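## Task

Place 2 of part D619 (order lists rack B, bay 2) and 1 of part Y188 (order lists rack A, bay 1) in the kit tray at the table's +y end. Racks run A (farthest from the tray), B, then C; bay 1 is each rack's bay farthest from the tray. One listed location is wrong, so identify parts by the numbers on the bins and the labels above the bays. Any bin that gets moved must end up back in its own rack spot, lying flat behind its shelf lip, or the task fails.

## Robot and tools

ROBOT. Two arms, left_arm and right_arm, each on its own carriage of a single floor track along y at x = 0. left_rail is always the +y carriage and carries left_arm; right_rail carries right_arm (not image sides). Each base sits at x = 0, y = its carriage position_m, z = 0.03 m, facing +x. Keep carriages about 0.9 m apart or more; a goal under 0.98 m from the other carriage may stop short.

FRAMES. Scene frame: fixed to the table, top at z = 0, +z up, +x the direction the arms face, +y to their left; table edge at x = 0.31 m. Results give end_effector_position in metres, end_effector_quat_wxyz, velocities in m/s and rad/s. Gripper frame: fingers point along its +z and close along its y. end_effector_position is the spot between the pads when shut; fingertips extend about 33 mm past it (only 9 mm when wide open).

execute_actions(actions, cameras). Each action may hold "rows", "steps", "until", and device keys. rows: 1 to 15 rows, each applied for one control step of 1/30 s. Each row is ONE list of 18 numbers in [-1, 1] covering both arms: left dx, dy, dz, rx, ry, rz, left gripper position, force_limit, speed, then the same nine for the right. The six pose numbers are an OFFSET from that arm's Hand target as it was when the action began, in the Hand target's own axes; every row counts from that same start, not from the prior row, but a new action or call starts from the updated Hand target. Scale: 1.0 = 0.6 m for dx, dy, dz and 180 degrees for rx, ry, rz (together a rotation vector). All zeros means stay at the Hand target. The gripper numbers are absolute commands: position +1 fully open (140 mm), about -0.8 pads touching, -1 close until blocked; force_limit -1 about 14 N up to +1 about 58 N; speed -1 about 30 mm/s, 0 about 140, +1 about 250 (faster closing squeezes harder). A 0 is a real command, so to leave a gripper alone resend its previous three values. steps: 1 to 450, default 15, at least the row count; after the last row the arm keeps heading to that row's target. The controller clips each step to 70 mm and 16 degrees from the measured pose, so ramp offsets gradually (adding 0.01 per row is about 0.18 m/s).

RAILS. In an action: {"left_rail": {"position_m": p, "speed_m_s": s, "acceleration_factor": a}} (same for right_rail). position_m is an absolute spot on the track in metres: left -1.1 to 2, right -2 to 1.1. speed_m_s 0.01 to 1; acceleration_factor 0.1 to 1 (times 1.4 m/s2). {"stop": true} brakes. After sending, wait with {"steps": n, "until": {"left_rail": {"position_status": ["!=", "moving"]}}}. until accepts device fields with "=", "!=", "<", "<=", ">", ">=", or {"all": {"status": "ended"}} / {"any": {"status": "ended"}}. Arm targets travel with the carriage, so let it arrive before aiming at a scene point. Bad values reject the whole call.

move(target, speed, blend, stop_force, zero, blocking, cameras). target: one 18-number row or a list of up to 15, same layout and scale; every entry is an offset from the Hand targets at the move's start, not chained. Straight paths, no obstacle avoidance, 10 s cap. speed: m/s, 0.002 to 2, default 0.25 (turns up to twice that in rad/s). blend: corner rounding in metres. stop_force: 10 to 80 N, ends an arm's path when it feels that push; use only slowly, with its carriage already standing, not while the gripper turns, and omit it when backing away from contact. zero: true re-zeroes force before the move. blocking=false returns after 0.5 s; then use wait or stop before more rows or moves. The move: line reports done, off_target, moving, held or fault, plus limits=paced or limits=held.

wait(seconds 0 to 10). stop() brakes a running move only. zoom_image(camera, region [x0, y0, x1, y1] pixels, each side at most 504). finished_scene(scene = 1 or 2) ends the scene irreversibly. Cameras: cam_high, cam_low, cam_bench_left, cam_bench_right, cam_left_wrist, cam_right_wrist.

RESULTS. Joint positions per arm: rail (m), waist, shoulder, elbow, forearm roll, wrist pitch, wrist roll (rad). Joint torques in the same order minus rail. Flange force: force on the gripper along its own axes, biased and including held weight. Hand target: where the next offsets start from. Tool commands: current gripper commands. object_status: 0 moving, 1 blocked while opening, 2 blocked while closing (a grip), 3 reached the goal or pads met. position_measured in counts: 3 open, about 75 = 100 mm, 139 = 60 mm, 200 = 20 mm, 230 pads shut. Wrist depth: 7x7 grid of distances ahead of each wrist camera, '-' for none. Rail position_status: moving, done, contact_stop, time_out, stopped, stopped_with_arm, stopped_for_other_arm, stopped_for_other_carriage; position_answer taken or not_taken. MOTOR HOT warns of overheating.

AVOID. Grip parts near the fingertips, not deep by the palm; don't jab fingertips into surfaces. Outside force of 144 N or a joint torque limit stops an arm for 10 s. Arms touching each other can end and fail the scene. Nothing may leave the table. Don't drop parts, release them while moving, or hit racks hard. Keep paths away from an arm's own base. Return any shifted bin flat behind its shelf lip.

Each tool is called after "Call:" by a JSON object that holds its "op" and its "data", one argument or row to a line.

## Session

Call:
{"op": "execute_actions", "data": {
  "actions": []
}}

Scene clock: 0.00 s.
left_arm: end_effector_position=(+0.6500, +0.5543, +0.3520) position_measured=3 object_status=3 end_effector_quat_wxyz=(+0.000, +1.000, +0.000, +0.000) | right_arm: end_effector_position=(+0.6500, -0.9465, +0.3520) position_measured=3 object_status=3 end_effector_quat_wxyz=(+0.000, +1.000, +0.000, +0.000)
Joint positions: left_arm=[0.554 -0.053 0.164 1.605 0 1.373 1.518] | right_arm=[-0.946 -0.053 0.164 1.605 0 1.373 1.518]
Joint velocities: within noise
Joint torques (N m): no reading
Flange force (N): no reading
Wrist depth (mm): cam_left_wrist=[- - - 448 - - - / - 474 - 460 470 471 457 / - 492 - 498 492 509 - / 531 121 - 523 526 136 - / - 104 561 552 - - 95 / - 625 611 - - 597 95 / - 658 627 619 617 667 -] | cam_right_wrist=[390 452 444 460 - - 442 / - 474 464 - - 457 457 / 504 495 500 - 493 493 - / - 134 - - - 147 - / - 106 532 - - - 101 / - 97 - 637 - - 96 / - 656 642 609 631 617 -]
Hand target: left_arm +0.6500, +0.5543, +0.3520; +0.000, +1.000, +0.000, +0.000 | right_arm +0.6500, -0.9465, +0.3520; +0.000, +1.000, +0.000, +0.000
Tool commands: left_gripper/position=+1.0 left_gripper/force_limit=+1.0 left_gripper/speed=+1.0 right_gripper/position=+1.0 right_gripper/force_limit=+1.0 right_gripper/speed=+1.0
left_rail: position_m=0.554 position_status=done
right_rail: position_m=-0.946 position_status=done

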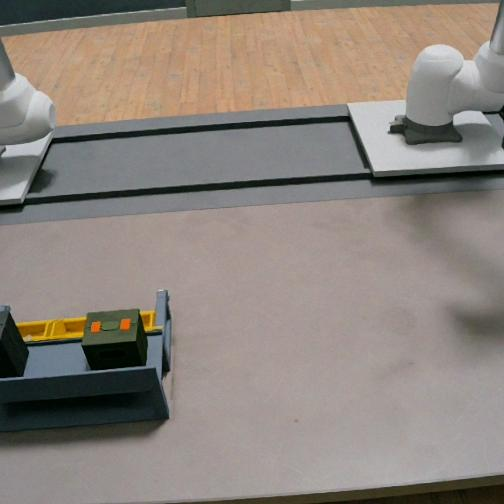

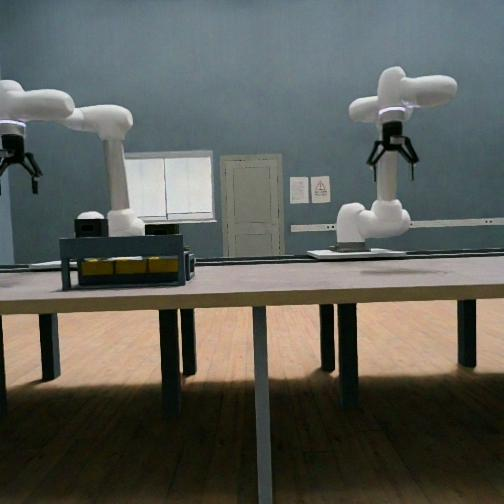

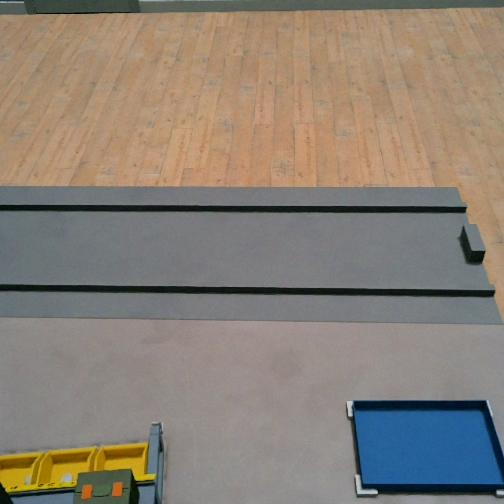

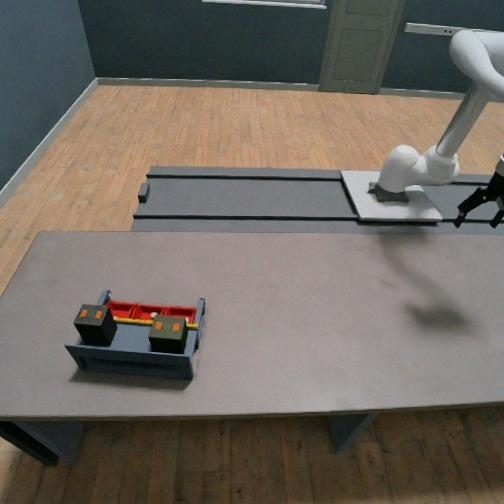

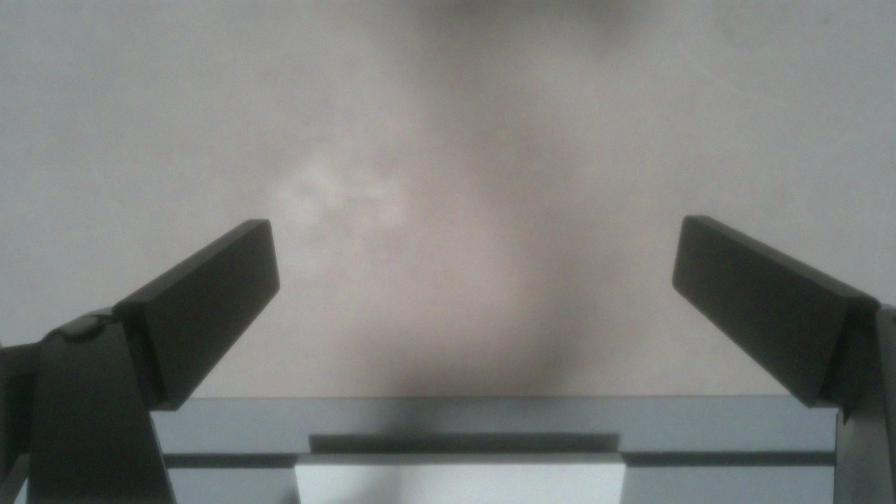

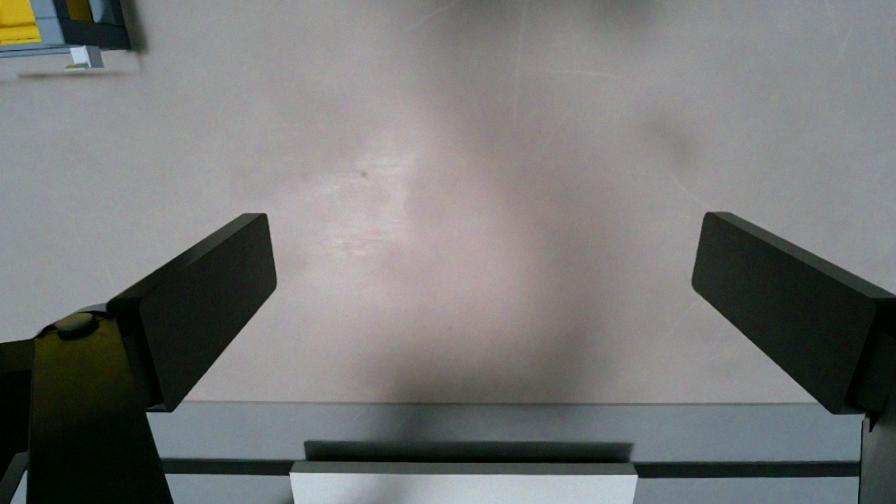

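Call:
{"op": "zoom_image", "data": {
  "camera": "cam_bench_right",
  "region": [50, 270, 230, 390]
}}

Call:
{"op": "zoom_image", "data": {
  "camera": "cam_high",
  "region": [0, 270, 200, 440]
}}

Call:
{"op": "zoom_image", "data": {
  "camera": "cam_bench_left",
  "region": [0, 380, 504, 504]
}}

Call:
{"op": "zoom_image", "data": {
  "camera": "cam_low",
  "region": [40, 200, 220, 310]
}}

Scaled by 2.800.

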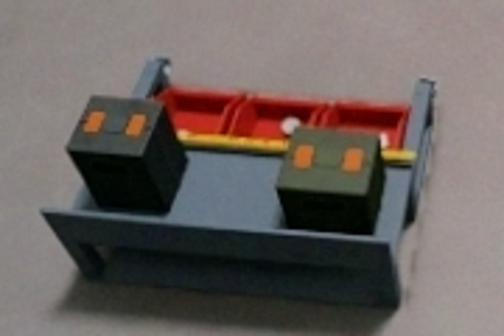

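Scaled by 2.520.

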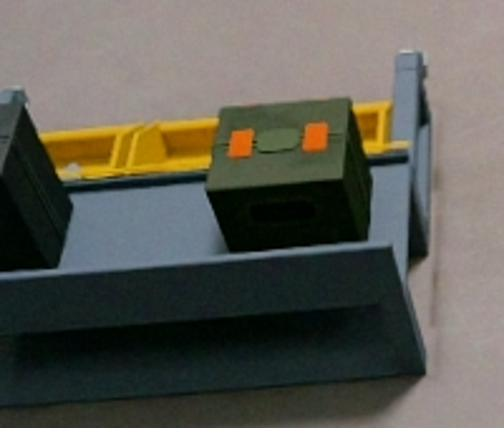

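Scaled by 1.000.

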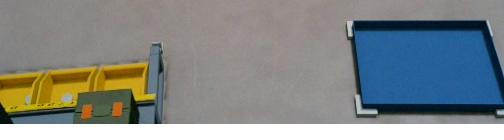

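Scaled by 2.800.

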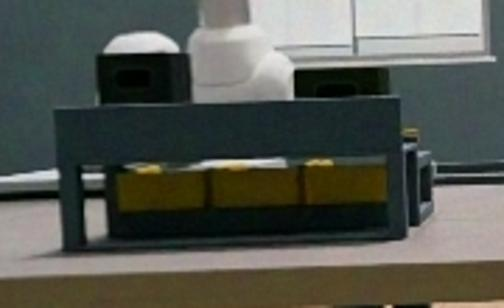

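Call:
{"op": "execute_actions", "data": {
  "actions": [
    {"left_rail": {"position_m": 1.3, "speed_m_s": 0.6, "acceleration_factor": 0.5}, "right_rail": {"position_m": -0.4, "speed_m_s": 0.6, "acceleration_factor": 0.5}, "steps": 150, "until": {"all": {"status": "ended"}}}
  ],
  "cameras": []
}}

Call:
{"op": "move", "data": {
  "target": [
    [0,0,0,0,0,-0.5,1,1,1,0,0,0,0,0,-0.5,1,1,1],
    [-0.25,0,-0.08,-0.259,0,-0.965,1,1,1,-0.25,0,-0.08,-0.259,0,-0.965,1,1,1]
  ],
  "speed": 0.4,
  "blend": 0.05
}}

Scene clock: 22.97 s.
left_arm: end_effector_position=(+0.6500, +1.3000, +0.3520) position_measured=3 object_status=3 end_effector_quat_wxyz=(+0.000, +1.000, +0.000, +0.000) | right_arm: end_effector_position=(+0.6500, -0.4000, +0.3520) position_measured=3 object_status=3 end_effector_quat_wxyz=(+0.000, +1.000, +0.000, +0.000)
Joint positions: left_arm=[1.3 -0.053 0.164 1.605 0 1.373 1.518] | right_arm=[-0.4 -0.053 0.164 1.605 0 1.373 1.518]
Joint torques (N m): left_arm=[-1.33 -62.21 -38.7 4.25 0.33 0.06] | right_arm=[-1.31 -51.61 -41.24 4.79 0.16 -0.71]
Flange force (N): left_arm=[11.3 -1.9 -1.9] | right_arm=[-10.1 -2.8 -3.1]
Wrist depth (mm): cam_left_wrist=[- - 432 434 427 399 - / 473 451 457 435 474 - 457 / - 504 497 494 496 - 507 / - 121 500 524 559 136 - / - 103 - 562 558 119 95 / - 103 - 597 587 - 95 / - 651 627 620 614 651 -] | cam_right_wrist=[- 457 425 425 426 380 - / - - - 449 - - - / 505 - - - 483 - - / - 134 531 519 - 146 113 / - 106 568 543 - 128 101 / - 596 609 641 - 603 96 / - 642 626 604 609 641 -]
Hand target: left_arm +0.6500, +1.3000, +0.3520; +0.000, +1.000, +0.000, +0.000 | right_arm +0.6500, -0.4000, +0.3520; +0.000, +1.000, +0.000, +0.000
Tool commands: left_gripper/position=+1.0 left_gripper/force_limit=+1.0 left_gripper/speed=+1.0 right_gripper/position=+1.0 right_gripper/force_limit=+1.0 right_gripper/speed=+1.0
left_rail: position_m=1.300 speed_m_s=0.60 position_status=done
right_rail: position_m=-0.400 speed_m_s=0.60 position_status=done
No camera images: "cameras" was empty.

Scene clock: 27.70 s.
left_arm: end_effector_position=(+0.5000, +1.3000, +0.4000) position_measured=3 object_status=3 end_effector_quat_wxyz=(+0.259, +0.001, +0.966, +0.000) | right_arm: end_effector_position=(+0.5000, -0.4000, +0.4000) position_measured=3 object_status=3 end_effector_quat_wxyz=(+0.259, +0.001, +0.966, +0.000)
Joint positions: left_arm=[1.3 -0.103 -0.367 2.069 0.064 0.918 -1.696] | right_arm=[-0.4 -0.103 -0.367 2.069 0.064 0.918 -1.696]
Joint torques (N m): left_arm=[-1.66 -7.39 -40.36 4.48 -0.85 -0.13] | right_arm=[-1.6 -1.01 -42.89 4.98 -1.05 -0.66]
Flange force (N): left_arm=[-7.7 5.7 0.5] | right_arm=[4.8 8.1 -5.4]
Wrist depth (mm): cam_left_wrist=[459 515 496 490 - - - / 571 - 543 559 562 - - / 628 - 580 622 635 - - / - 128 625 647 591 136 780 / - 103 2661 702 2469 147 95 / - 3110 3031 3421 3741 - 95 / - - 3031 3110 5321 - -] | cam_right_wrist=[- - - - - - - / - - - 594 - - - / - - 620 - - - - / 723 134 617 - - 147 - / - 106 2231 - 2795 886 101 / - 3179 3303 3179 3179 3533 96 / - - 3484 3484 - 3347 -]
Hand target: left_arm +0.5000, +1.3000, +0.4000; +0.259, +0.001, +0.966, +0.000 | right_arm +0.5000, -0.4000, +0.4000; +0.259, +0.001, +0.966, +0.000
Off the commanded pose: left_arm 0.000 m, 0 deg | right_arm 0.000 m, 0 deg.
left_rail: position_m=1.300 speed_m_s=0.60 position_status=done
right_rail: position_m=-0.400 speed_m_s=0.60 position_status=done
move: done
camera_calibration:
cam_left_wrist: T_world_to_cam=[[0.0256257, 0.999672, 0.000316356, -1.30281], [0.641454, -0.0166858, 0.76698, -0.603404], [0.766733, -0.0194514, -0.641671, 0.0402638], [0, 0, 0, 1]] pos_world=[0.38957, 1.2931, 0.489047]
cam_right_wrist: T_world_to_cam=[[0.0114373, 0.999828, -0.0146327, 0.412316], [0.63764, 0.00397971, 0.770324, -0.621148], [0.77025, -0.0181408, -0.637484, 0.00609232], [0, 0, 0, 1]] pos_world=[0.38666, -0.409663, 0.488402]

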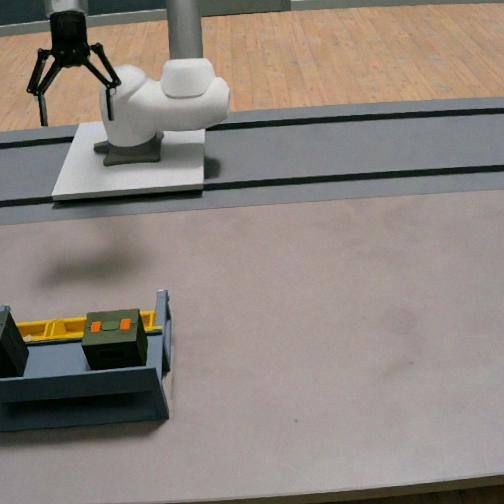

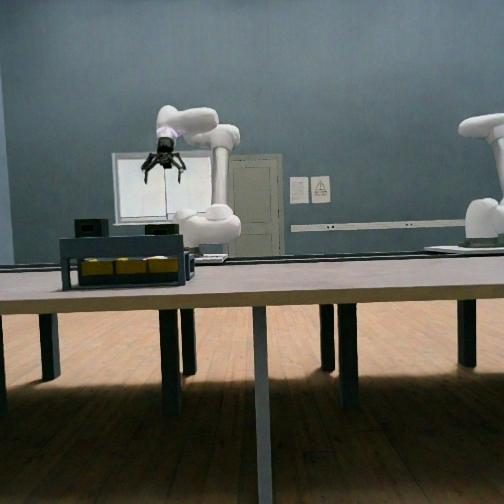

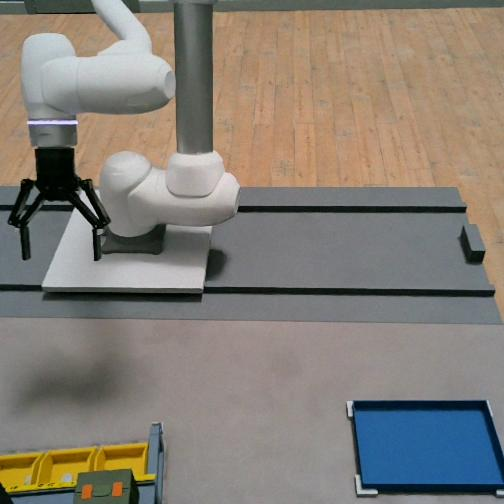

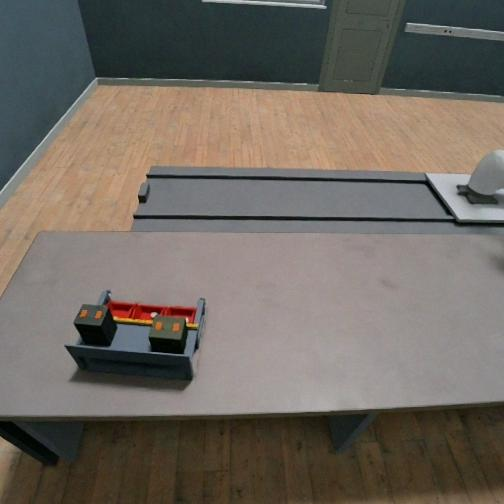

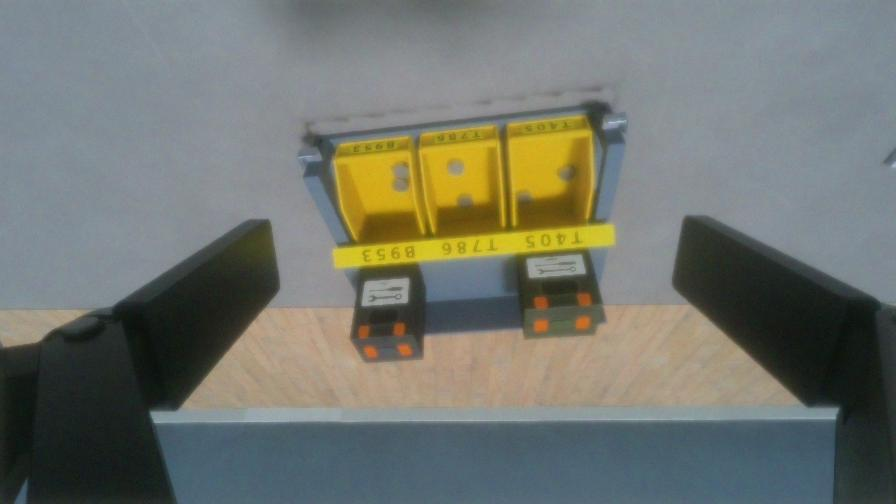

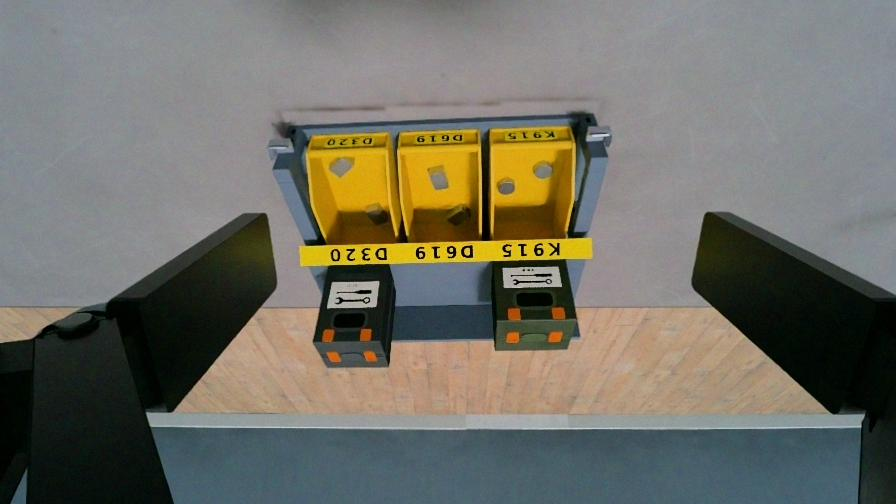

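Call:
{"op": "zoom_image", "data": {
  "camera": "cam_right_wrist",
  "region": [260, 90, 620, 380]
}}

Call:
{"op": "execute_actions", "data": {
  "actions": [
    {"right_rail": {"position_m": -2.0}, "steps": 200, "until": {"all": {"status": "ended"}}}
  ]
}}

Call:
{"op": "zoom_image", "data": {
  "camera": "cam_right_wrist",
  "region": [260, 90, 620, 380]
}}

Scaled by 1.400.

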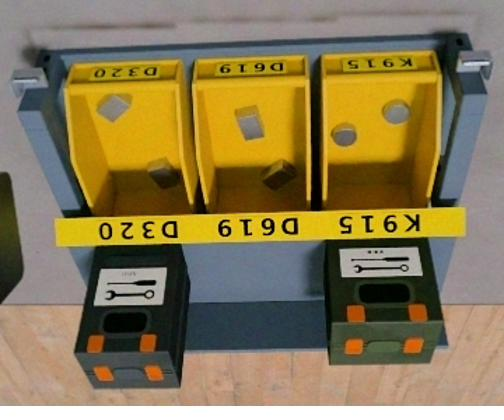

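Scene clock: 33.47 s.
left_arm: end_effector_position=(+0.5000, +1.3000, +0.4000) position_measured=3 object_status=3 end_effector_quat_wxyz=(+0.259, +0.001, +0.966, +0.000) | right_arm: end_effector_position=(+0.5000, -1.9999, +0.4000) position_measured=3 object_status=3 end_effector_quat_wxyz=(+0.259, +0.001, +0.966, +0.000)
Joint positions: left_arm=[1.3 -0.103 -0.367 2.069 0.064 0.918 -1.696] | right_arm=[-2 -0.103 -0.367 2.069 0.064 0.918 -1.696]
Joint torques (N m): left_arm=[-0.83 -7.16 -40.48 4.46 -0.92 0.13] | right_arm=[-1.76 -0.81 -42.78 5.01 -1.12 -0.73]
Flange force (N): left_arm=[-7.4 1.6 -0.1] | right_arm=[4.8 8.9 -5.9]
Wrist depth (mm): cam_left_wrist=[495 479 - 493 - 503 - / - - - 557 580 - 558 / - 706 574 614 627 - 640 / - 121 619 647 605 136 728 / - 103 2521 700 2521 - 95 / - 3326 3151 3151 3421 3628 95 / - 3151 - - - - -] | cam_right_wrist=[- - - 479 - - - / 552 569 - - - - - / - - 671 601 - - - / - 135 642 641 - 147 - / - 106 775 712 2735 880 101 / - 3028 2569 3220 3303 3220 96 / - 3303 3437 - - 3261 -]
Hand target: left_arm +0.5000, +1.3000, +0.4000; +0.259, +0.001, +0.966, +0.000 | right_arm +0.5000, -1.9999, +0.4000; +0.259, +0.001, +0.966, +0.000
Tool commands: left_gripper/position=+1.0 left_gripper/force_limit=+1.0 left_gripper/speed=+1.0 right_gripper/position=+1.0 right_gripper/force_limit=+1.0 right_gripper/speed=+1.0
Off the commanded pose: left_arm 0.000 m, 0 deg | right_arm 0.000 m, 0 deg.
left_rail: position_m=1.300 speed_m_s=0.60 position_status=done
right_rail: position_m=-2.000 speed_m_s=0.60 position_status=done
camera_calibration:
cam_left_wrist: T_world_to_cam=[[0.0256257, 0.999672, 0.000316356, -1.30281], [0.641454, -0.0166858, 0.76698, -0.603404], [0.766733, -0.0194514, -0.641671, 0.0402638], [0, 0, 0, 1]] pos_world=[0.38957, 1.2931, 0.489047]
cam_right_wrist: T_world_to_cam=[[0.0114373, 0.999828, -0.0146327, 2.01194], [0.63764, 0.00397971, 0.770324, -0.61478], [0.77025, -0.0181408, -0.637484, -0.0229312], [0, 0, 0, 1]] pos_world=[0.38666, -2.00956, 0.488402]

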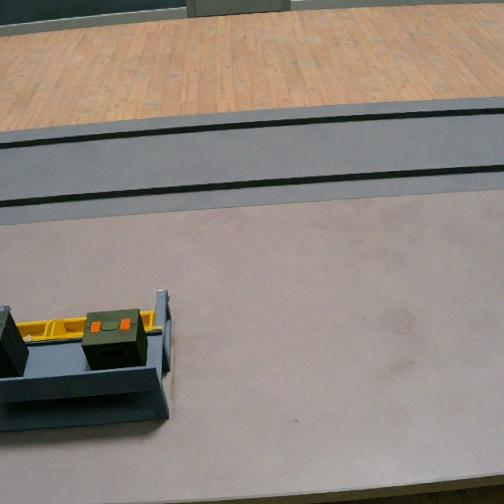

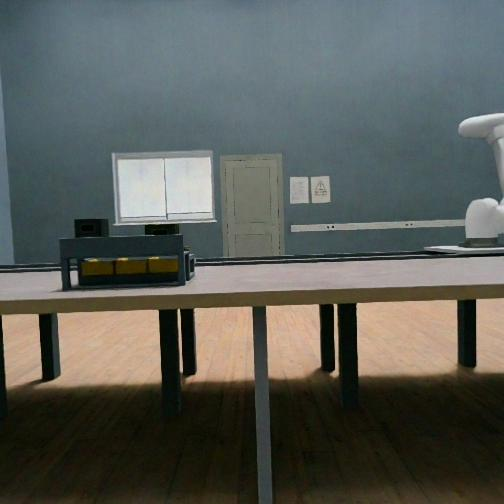

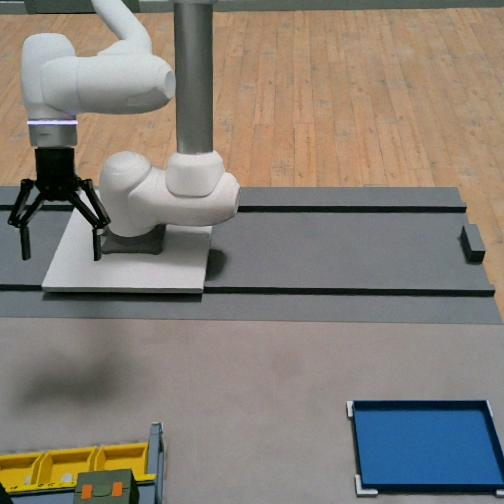

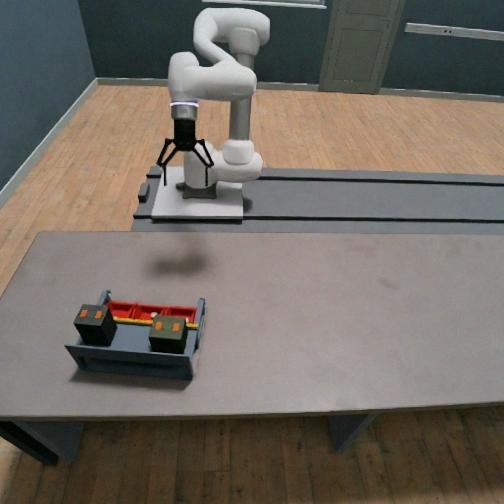

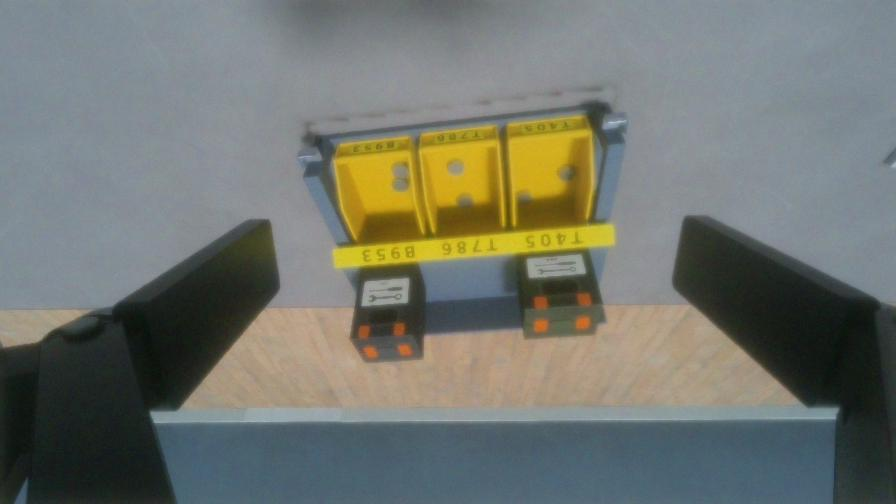

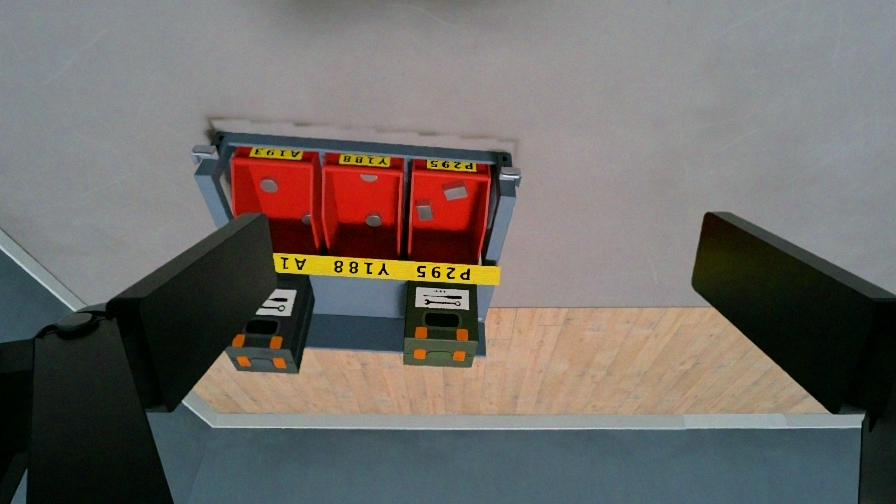

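Scaled by 1.400.

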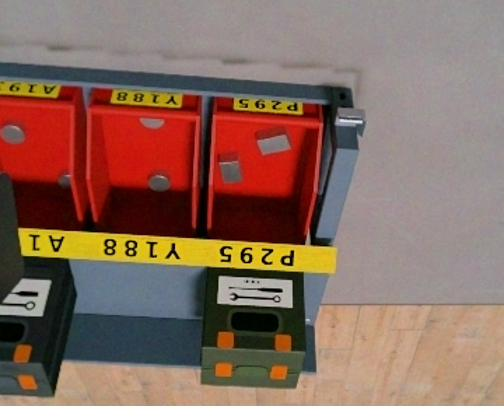

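Call:
{"op": "execute_actions", "data": {
  "actions": [
    {"left_rail": {"position_m": -0.4, "speed_m_s": 0.8, "acceleration_factor": 0.5}, "steps": 1}
  ],
  "cameras": []
}}

Call:
{"op": "move", "data": {
  "target": [-0.292,-0.05,0.361,0,0.1667,0,1,1,1,-0.292,-0.2,0.361,0,0.1667,0,1,1,1],
  "speed": 0.25
}}

Scene clock: 54.93 s.
left_arm: end_effector_position=(+0.5000, -0.3765, +0.4000) position_measured=3 object_status=3 end_effector_quat_wxyz=(+0.259, +0.001, +0.966, +0.000) end_effector_velocity=(+0.001, -0.183, +0.001) end_effector_angular_velocity=(-0.002, -0.002, +0.001) | right_arm: end_effector_position=(+0.5000, -1.9999, +0.4000) position_measured=3 object_status=3 end_effector_quat_wxyz=(+0.259, +0.001, +0.966, +0.000)
Joint positions: left_arm=[-0.377 -0.103 -0.367 2.069 0.064 0.918 -1.696] | right_arm=[-2 -0.103 -0.367 2.069 0.064 0.918 -1.696]
Joint velocities: left_arm=[-0.183 -0.001 0 -0.001 -0.001 -0.001 -0.002] | right_arm=[within noise]
Joint torques (N m): left_arm=[-0.06 -7.62 -40.39 4.5 -0.88 0.14] | right_arm=[-1.24 -0.84 -42.95 4.98 -1.08 -0.7]
Flange force (N): left_arm=[-7.9 -0.5 0.7] | right_arm=[4.9 7.0 -5.6]
Wrist depth (mm): cam_left_wrist=[507 494 460 - - 500 507 / 556 556 558 569 - - - / - 620 606 637 656 - 656 / - 121 624 671 755 136 - / - 103 593 726 2661 147 95 / - 3110 3470 3151 3684 3801 95 / - - 3628 2885 3574 3521 -] | cam_right_wrist=[- - - - - - - / - 561 - - - - - / - 684 678 613 - - - / - 134 644 668 - 147 - / - 106 - - 2271 2400 101 / - 2992 3261 3303 3220 3533 96 / - - - 5412 3028 3179 -]
Hand target: left_arm +0.5000, -0.3765, +0.4000; +0.259, +0.001, +0.966, +0.000 | right_arm +0.5000, -1.9999, +0.4000; +0.259, +0.001, +0.966, +0.000
Tool commands: left_gripper/position=+1.0 left_gripper/force_limit=+1.0 left_gripper/speed=+1.0 right_gripper/position=+1.0 right_gripper/force_limit=+1.0 right_gripper/speed=+1.0
Off the commanded pose: left_arm 0.000 m, 0 deg | right_arm 0.000 m, 0 deg.
left_rail: position_m=-0.377 position_m_goal=-0.400 speed_m_s=0.80 position_status=moving position_answer=taken
right_rail: position_m=-2.000 speed_m_s=0.60 position_status=done
not at rest: the robot was still moving 3 seconds after this call's last action.
No camera images: "cameras" was empty.

Scene clock: 56.73 s.
left_arm: end_effector_position=(+0.7600, -0.4306, +0.3003) position_measured=3 object_status=3 end_effector_quat_wxyz=(+0.000, +0.001, +1.000, +0.000) | right_arm: end_effector_position=(+0.7598, -2.1205, +0.3002) position_measured=3 object_status=3 end_effector_quat_wxyz=(+0.000, +0.001, +1.000, +0.000)
Joint positions: left_arm=[-0.4 -0.086 0.356 1.451 0.001 1.334 -1.654] | right_arm=[-2 -0.203 0.37 1.432 0.001 1.339 -1.771]
Joint torques (N m): left_arm=[-1.02 -82.3 -38.71 4.22 0.26 0.04] | right_arm=[-1.54 -72.38 -40.12 4.78 0.49 -0.69]
Flange force (N): left_arm=[-13.2 0.2 -0.8] | right_arm=[8.1 3.8 -4.0]
Wrist depth (mm): cam_left_wrist=[393 - - - 401 - - / - - 397 412 415 362 - / 445 - 428 427 419 367 - / - 128 450 386 376 136 - / - 104 356 385 366 296 95 / - 111 278 402 405 - 95 / - 1710 280 1698 1565 1535 -] | cam_right_wrist=[- 402 394 397 395 - 385 / - - - - 414 - 430 / 448 - 441 425 430 - 433 / - 134 427 437 447 147 114 / - 106 362 364 377 365 101 / - 273 341 - 329 - 96 / - 276 310 397 302 1398 -]
Hand target: left_arm +0.7601, -0.4306, +0.3002; +0.000, +0.001, +1.000, +0.000 | right_arm +0.7598, -2.1205, +0.3002; +0.000, +0.001, +1.000, +0.000
Off the commanded pose: left_arm 0.000 m, 0 deg | right_arm 0.000 m, 0 deg.
left_rail: position_m=-0.400 speed_m_s=0.80 position_status=done
right_rail: position_m=-2.000 speed_m_s=0.60 position_status=done
move: done
camera_calibration:
cam_left_wrist: T_world_to_cam=[[0.0222712, 0.999689, -0.0111827, 0.426517], [0.939033, -0.0170785, 0.343403, -0.821677], [0.343105, -0.0181489, -0.939122, 0.155114], [0, 0, 0, 1]] pos_world=[0.708862, -0.437602, 0.432607]
cam_right_wrist: T_world_to_cam=[[0.0025958, 0.999852, -0.0169979, 2.13558], [0.937365, 0.0034882, 0.348331, -0.80511], [0.348339, -0.0168374, -0.937217, 0.12446], [0, 0, 0, 1]] pos_world=[0.705784, -2.13036, 0.433392]

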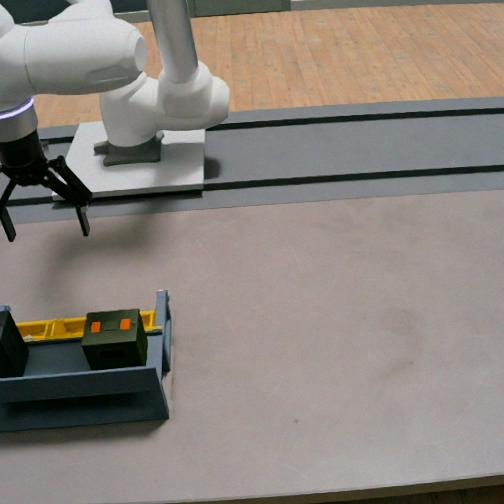

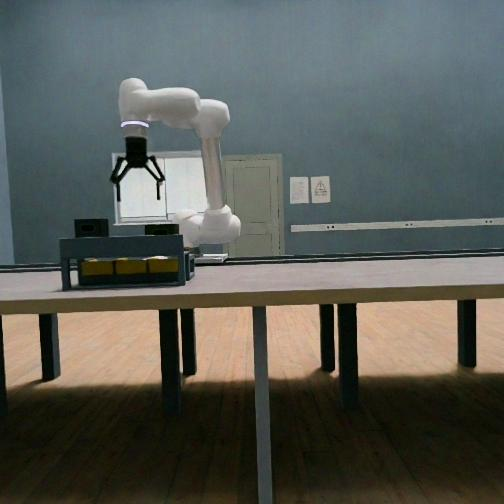

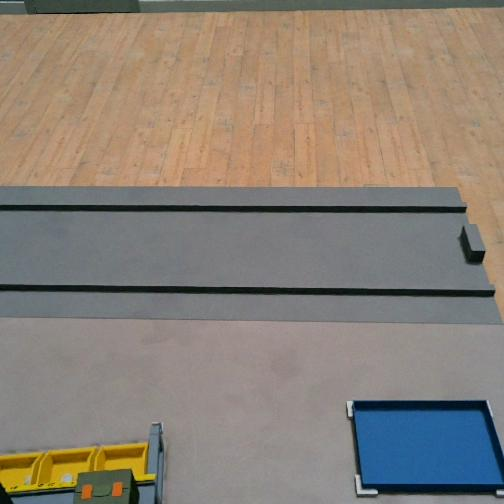

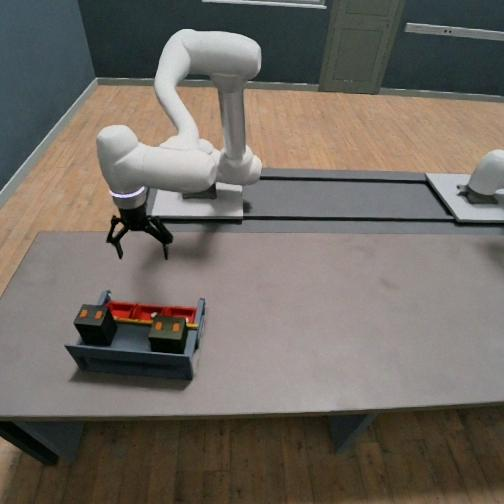

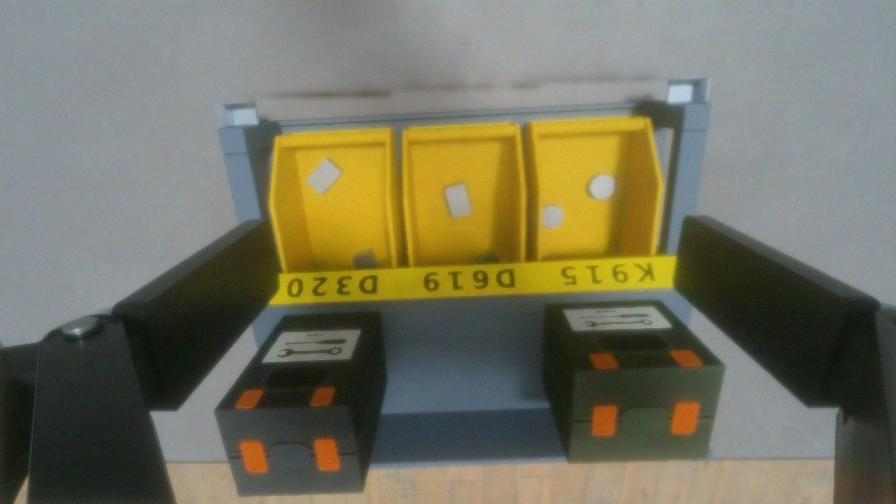

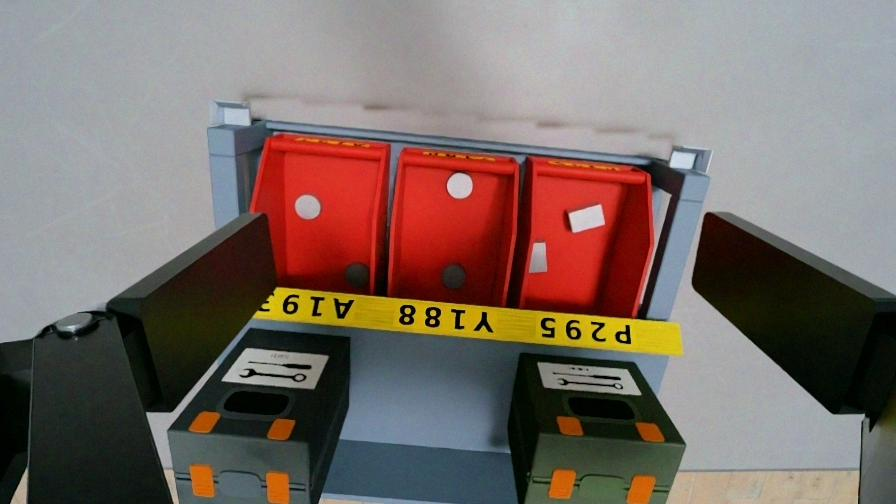

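Call:
{"op": "zoom_image", "data": {
  "camera": "cam_right_wrist",
  "region": [380, 130, 540, 310]
}}

Call:
{"op": "zoom_image", "data": {
  "camera": "cam_left_wrist",
  "region": [390, 100, 550, 280]
}}

Call:
{"op": "zoom_image", "data": {
  "camera": "cam_bench_right",
  "region": [90, 280, 220, 360]
}}

Scaled by 2.800.

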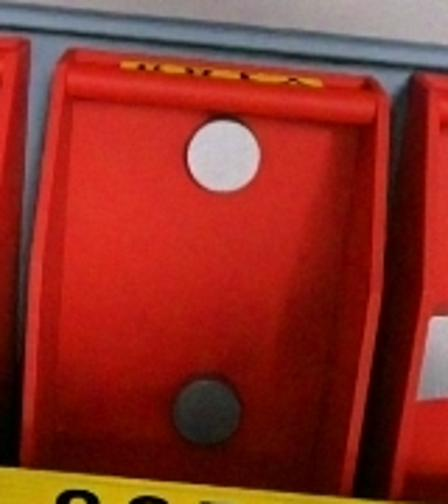

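Scaled by 2.800.

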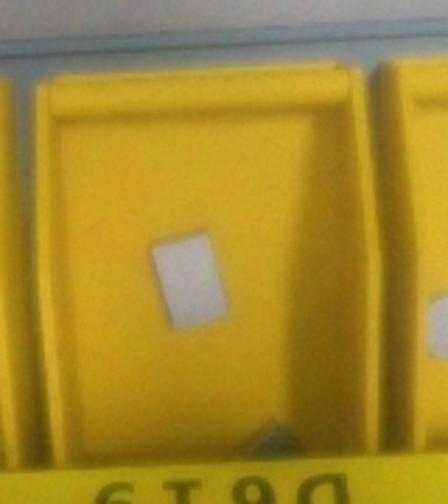

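Scaled by 3.877.

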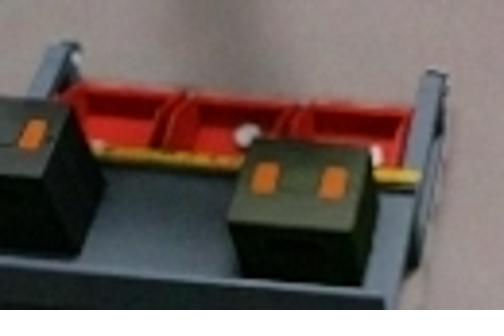

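Call:
{"op": "move", "data": {
  "target": [-0.0667,-0.009,0.2337,0,0,0,-0.21,0,0,-0.05,-0.0125,0.2337,0,0,0,-0.21,0,0],
  "speed": 0.2,
  "cameras": ["cam_left_wrist","cam_right_wrist","cam_bench_right"]
}}

Scene clock: 76.87 s.
left_arm: end_effector_position=(+0.8002, -0.4360, +0.1601) position_measured=155 object_status=3 end_effector_quat_wxyz=(+0.000, +0.001, +1.000, +0.000) | right_arm: end_effector_position=(+0.7899, -2.1280, +0.1600) position_measured=155 object_status=3 end_effector_quat_wxyz=(+0.000, +0.001, +1.000, +0.000)
Joint positions: left_arm=[-0.4 -0.088 0.493 1.514 0.001 1.134 -1.657] | right_arm=[-2 -0.204 0.492 1.516 0.001 1.133 -1.773]
Joint torques (N m): left_arm=[-0.84 -93.23 -35.75 3.95 0.42 0.13] | right_arm=[-1.91 -78.48 -38.1 4.49 0.3 -0.72]
Flange force (N): left_arm=[-13.9 0.0 2.5] | right_arm=[12.5 5.0 -6.8]
Wrist depth (mm): cam_left_wrist=[208 - - 266 262 256 211 / 203 244 271 272 268 270 203 / - 259 284 285 242 286 214 / 324 230 305 304 138 299 225 / 338 83 89 213 117 92 207 / - 67 - 235 234 76 64 / - - - 253 - - 65] | cam_right_wrist=[263 263 270 - 267 270 263 / - - 275 - 277 278 274 / 215 253 292 285 284 267 - / 226 249 299 300 154 285 228 / - 88 93 324 131 87 234 / - - - 226 229 - - / - 73 - 248 248 - -]
Hand target: left_arm +0.8002, -0.4360, +0.1600; +0.000, +0.001, +1.000, +0.000 | right_arm +0.7899, -2.1280, +0.1600; +0.000, +0.001, +1.000, +0.000
Off the commanded pose: left_arm 0.000 m, 0 deg | right_arm 0.000 m, 0 deg.
left_rail: position_m=-0.400 speed_m_s=0.80 position_status=done
right_rail: position_m=-2.000 speed_m_s=0.60 position_status=done
move: done
camera_calibration:
cam_left_wrist: T_world_to_cam=[[0.0222712, 0.999689, -0.0111827, 0.429555], [0.939033, -0.0170785, 0.343403, -0.811315], [0.343105, -0.0181489, -0.939122, 0.00968502], [0, 0, 0, 1]] pos_world=[0.748962, -0.443102, 0.292507]
cam_right_wrist: T_world_to_cam=[[0.00253759, 0.99985, -0.0171267, 2.1407], [0.937365, 0.00358763, 0.348329, -0.784284], [0.348339, -0.0169379, -0.937216, -0.01767], [0, 0, 0, 1]] pos_world=[0.735884, -2.13786, 0.293292]
Images, in order (width x height): cam_bench_right 504x504, cam_left_wrist 896x504, cam_right_wrist 896x504.

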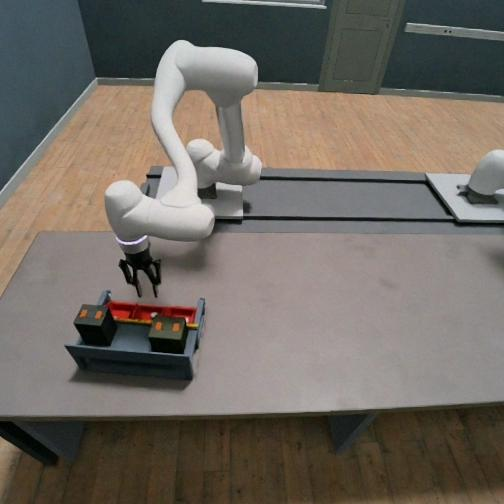

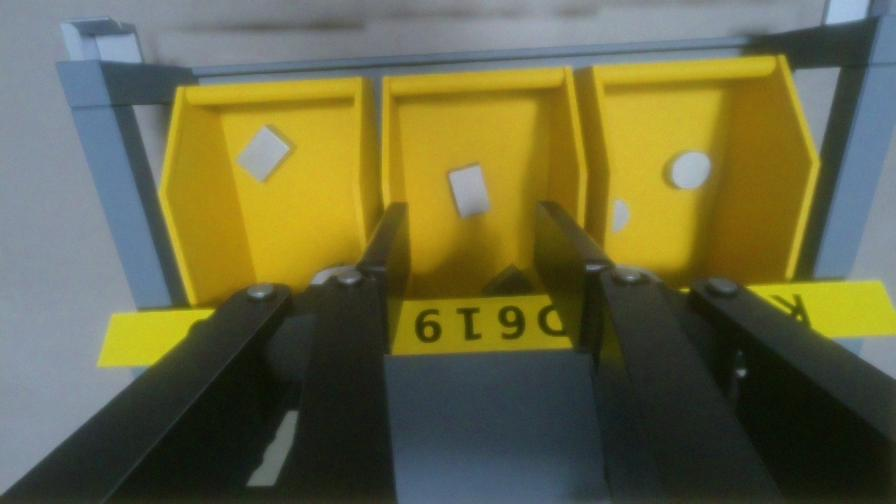

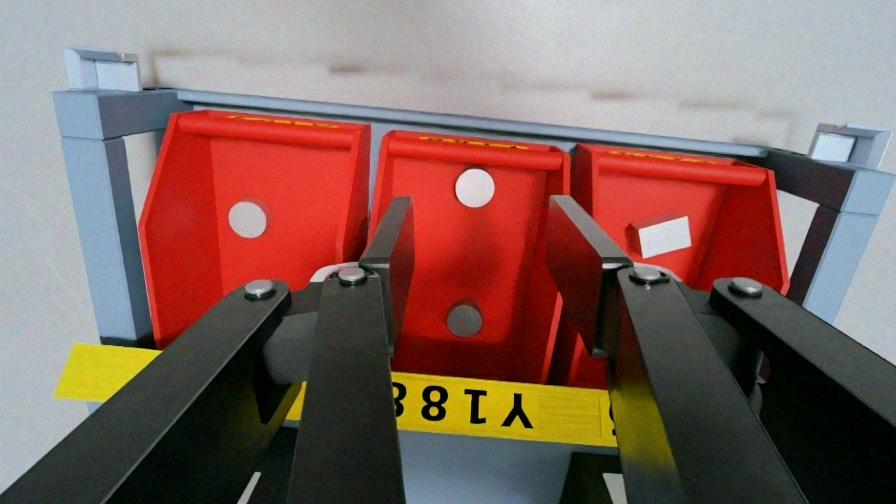

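Call:
{"op": "zoom_image", "data": {
  "camera": "cam_right_wrist",
  "region": [420, 120, 530, 360]
}}

Call:
{"op": "zoom_image", "data": {
  "camera": "cam_left_wrist",
  "region": [380, 50, 600, 310]
}}

Scaled by 2.100.

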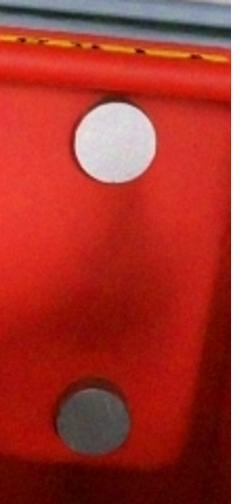

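Scaled by 1.938.

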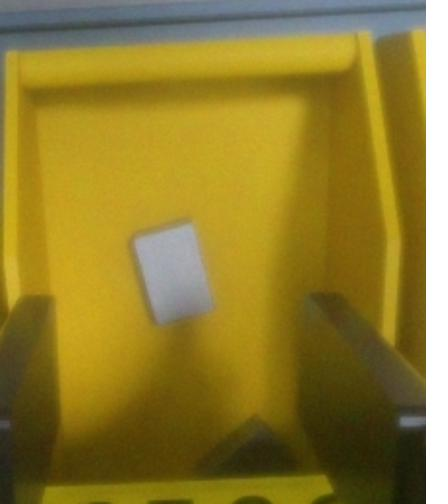

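Call:
{"op": "move", "data": {
  "target": [
    [0.0387,0.01,0,0,0,0,-1,0,0,-0.0768,-0.0033,0,0,0,0,-1,0,0],
    [0.0387,0.01,0.1667,0,0,0,-1,0,0,-0.0768,-0.0033,0.1667,0,0,0,-1,0,0]
  ],
  "speed": 0.12,
  "cameras": ["cam_left_wrist","cam_right_wrist","cam_bench_right","cam_high"]
}}

Scene clock: 116.63 s.
left_arm: end_effector_position=(+0.7770, -0.4299, +0.0601) position_measured=233 object_status=3 end_effector_quat_wxyz=(+0.000, +0.001, +1.000, +0.000) | right_arm: end_effector_position=(+0.8361, -2.1300, +0.0600) position_measured=233 object_status=3 end_effector_quat_wxyz=(+0.000, +0.001, +1.000, +0.000)
Joint positions: left_arm=[-0.4 -0.083 0.541 1.642 0.001 0.958 -1.652] | right_arm=[-2 -0.195 0.634 1.482 0.001 1.026 -1.764]
Joint torques (N m): left_arm=[-1.05 -93.94 -31.67 3.62 0.6 0.1] | right_arm=[-1.87 -89.13 -36.22 4.25 -0.1 -0.72]
Flange force (N): left_arm=[-13.9 0.5 4.6] | right_arm=[12.1 4.5 -9.0]
Wrist depth (mm): cam_left_wrist=[- 181 - - 175 - 174 / 185 184 179 178 179 178 176 / 169 187 154 188 172 184 185 / 185 196 152 120 175 193 191 / - 209 88 - 86 136 206 / 174 64 70 - - - 189 / - - 65 - - 63 -] | cam_right_wrist=[168 169 137 151 152 166 169 / 176 177 141 172 174 140 173 / 179 183 155 184 182 137 180 / 191 198 162 134 176 131 194 / 202 211 83 88 87 127 207 / 196 - 67 67 - 69 - / - - - - - - -]
Hand target: left_arm +0.7770, -0.4299, +0.0600; +0.000, +0.001, +1.000, +0.000 | right_arm +0.8361, -2.1300, +0.0600; +0.000, +0.001, +1.000, +0.000
Off the commanded pose: left_arm 0.000 m, 0 deg | right_arm 0.000 m, 0 deg.
left_rail: position_m=-0.400 speed_m_s=0.80 position_status=done
right_rail: position_m=-2.000 speed_m_s=0.60 position_status=done
move: done
camera_calibration:
cam_left_wrist: T_world_to_cam=[[0.0223649, 0.999688, -0.0111478, 0.422677], [0.939031, -0.0171785, 0.343403, -0.755185], [0.343105, -0.0181484, -0.939122, -0.0762819], [0, 0, 0, 1]] pos_world=[0.725862, -0.436902, 0.192407]
cam_right_wrist: T_world_to_cam=[[0.0025958, 0.999852, -0.0169979, 2.1408], [0.937365, 0.0034882, 0.348331, -0.792963], [0.348339, -0.0168374, -0.937217, -0.127304], [0, 0, 0, 1]] pos_world=[0.782084, -2.13986, 0.193292]
Images, in order (width x height): cam_high 504x504, cam_bench_right 504x504, cam_left_wrist 896x504, cam_right_wrist 896x504.

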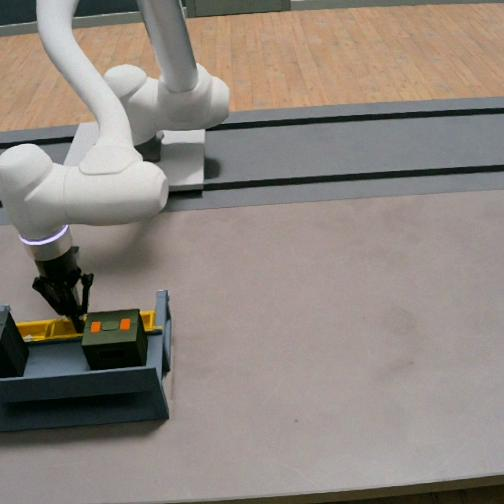

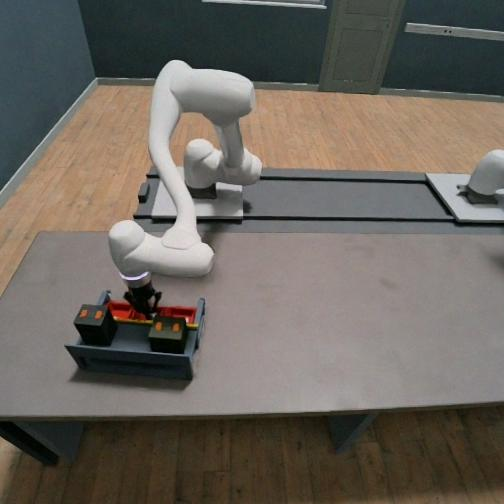

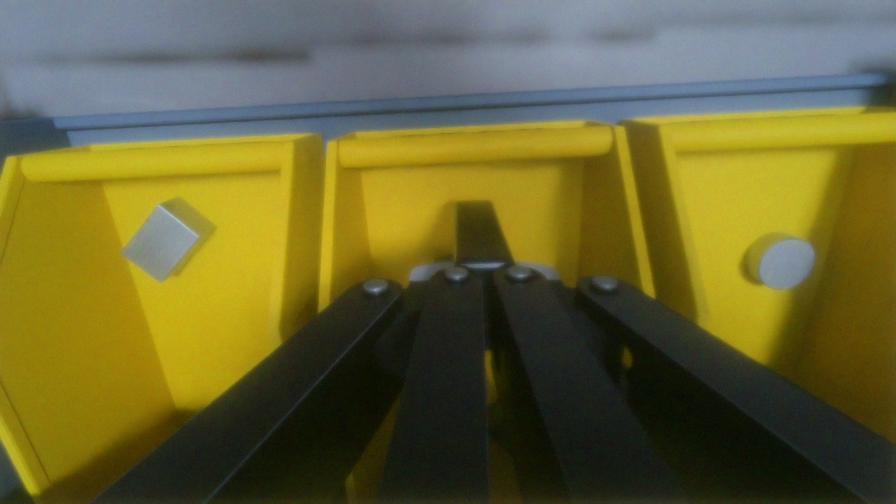

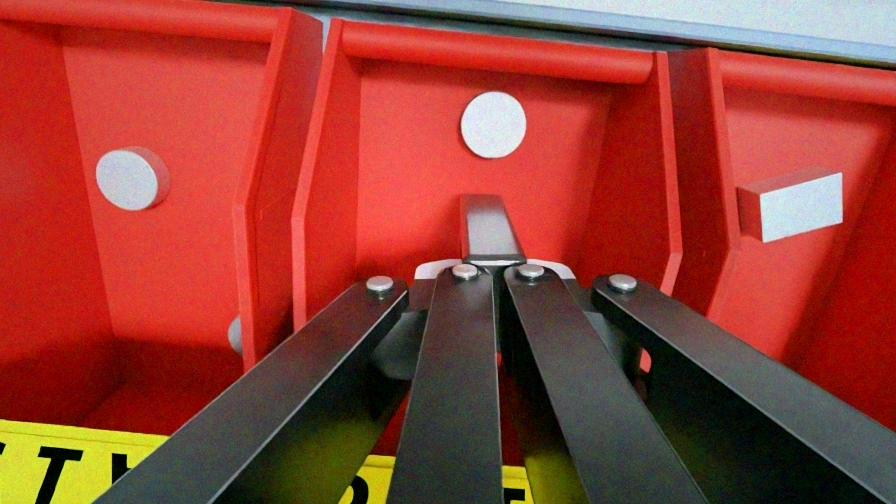

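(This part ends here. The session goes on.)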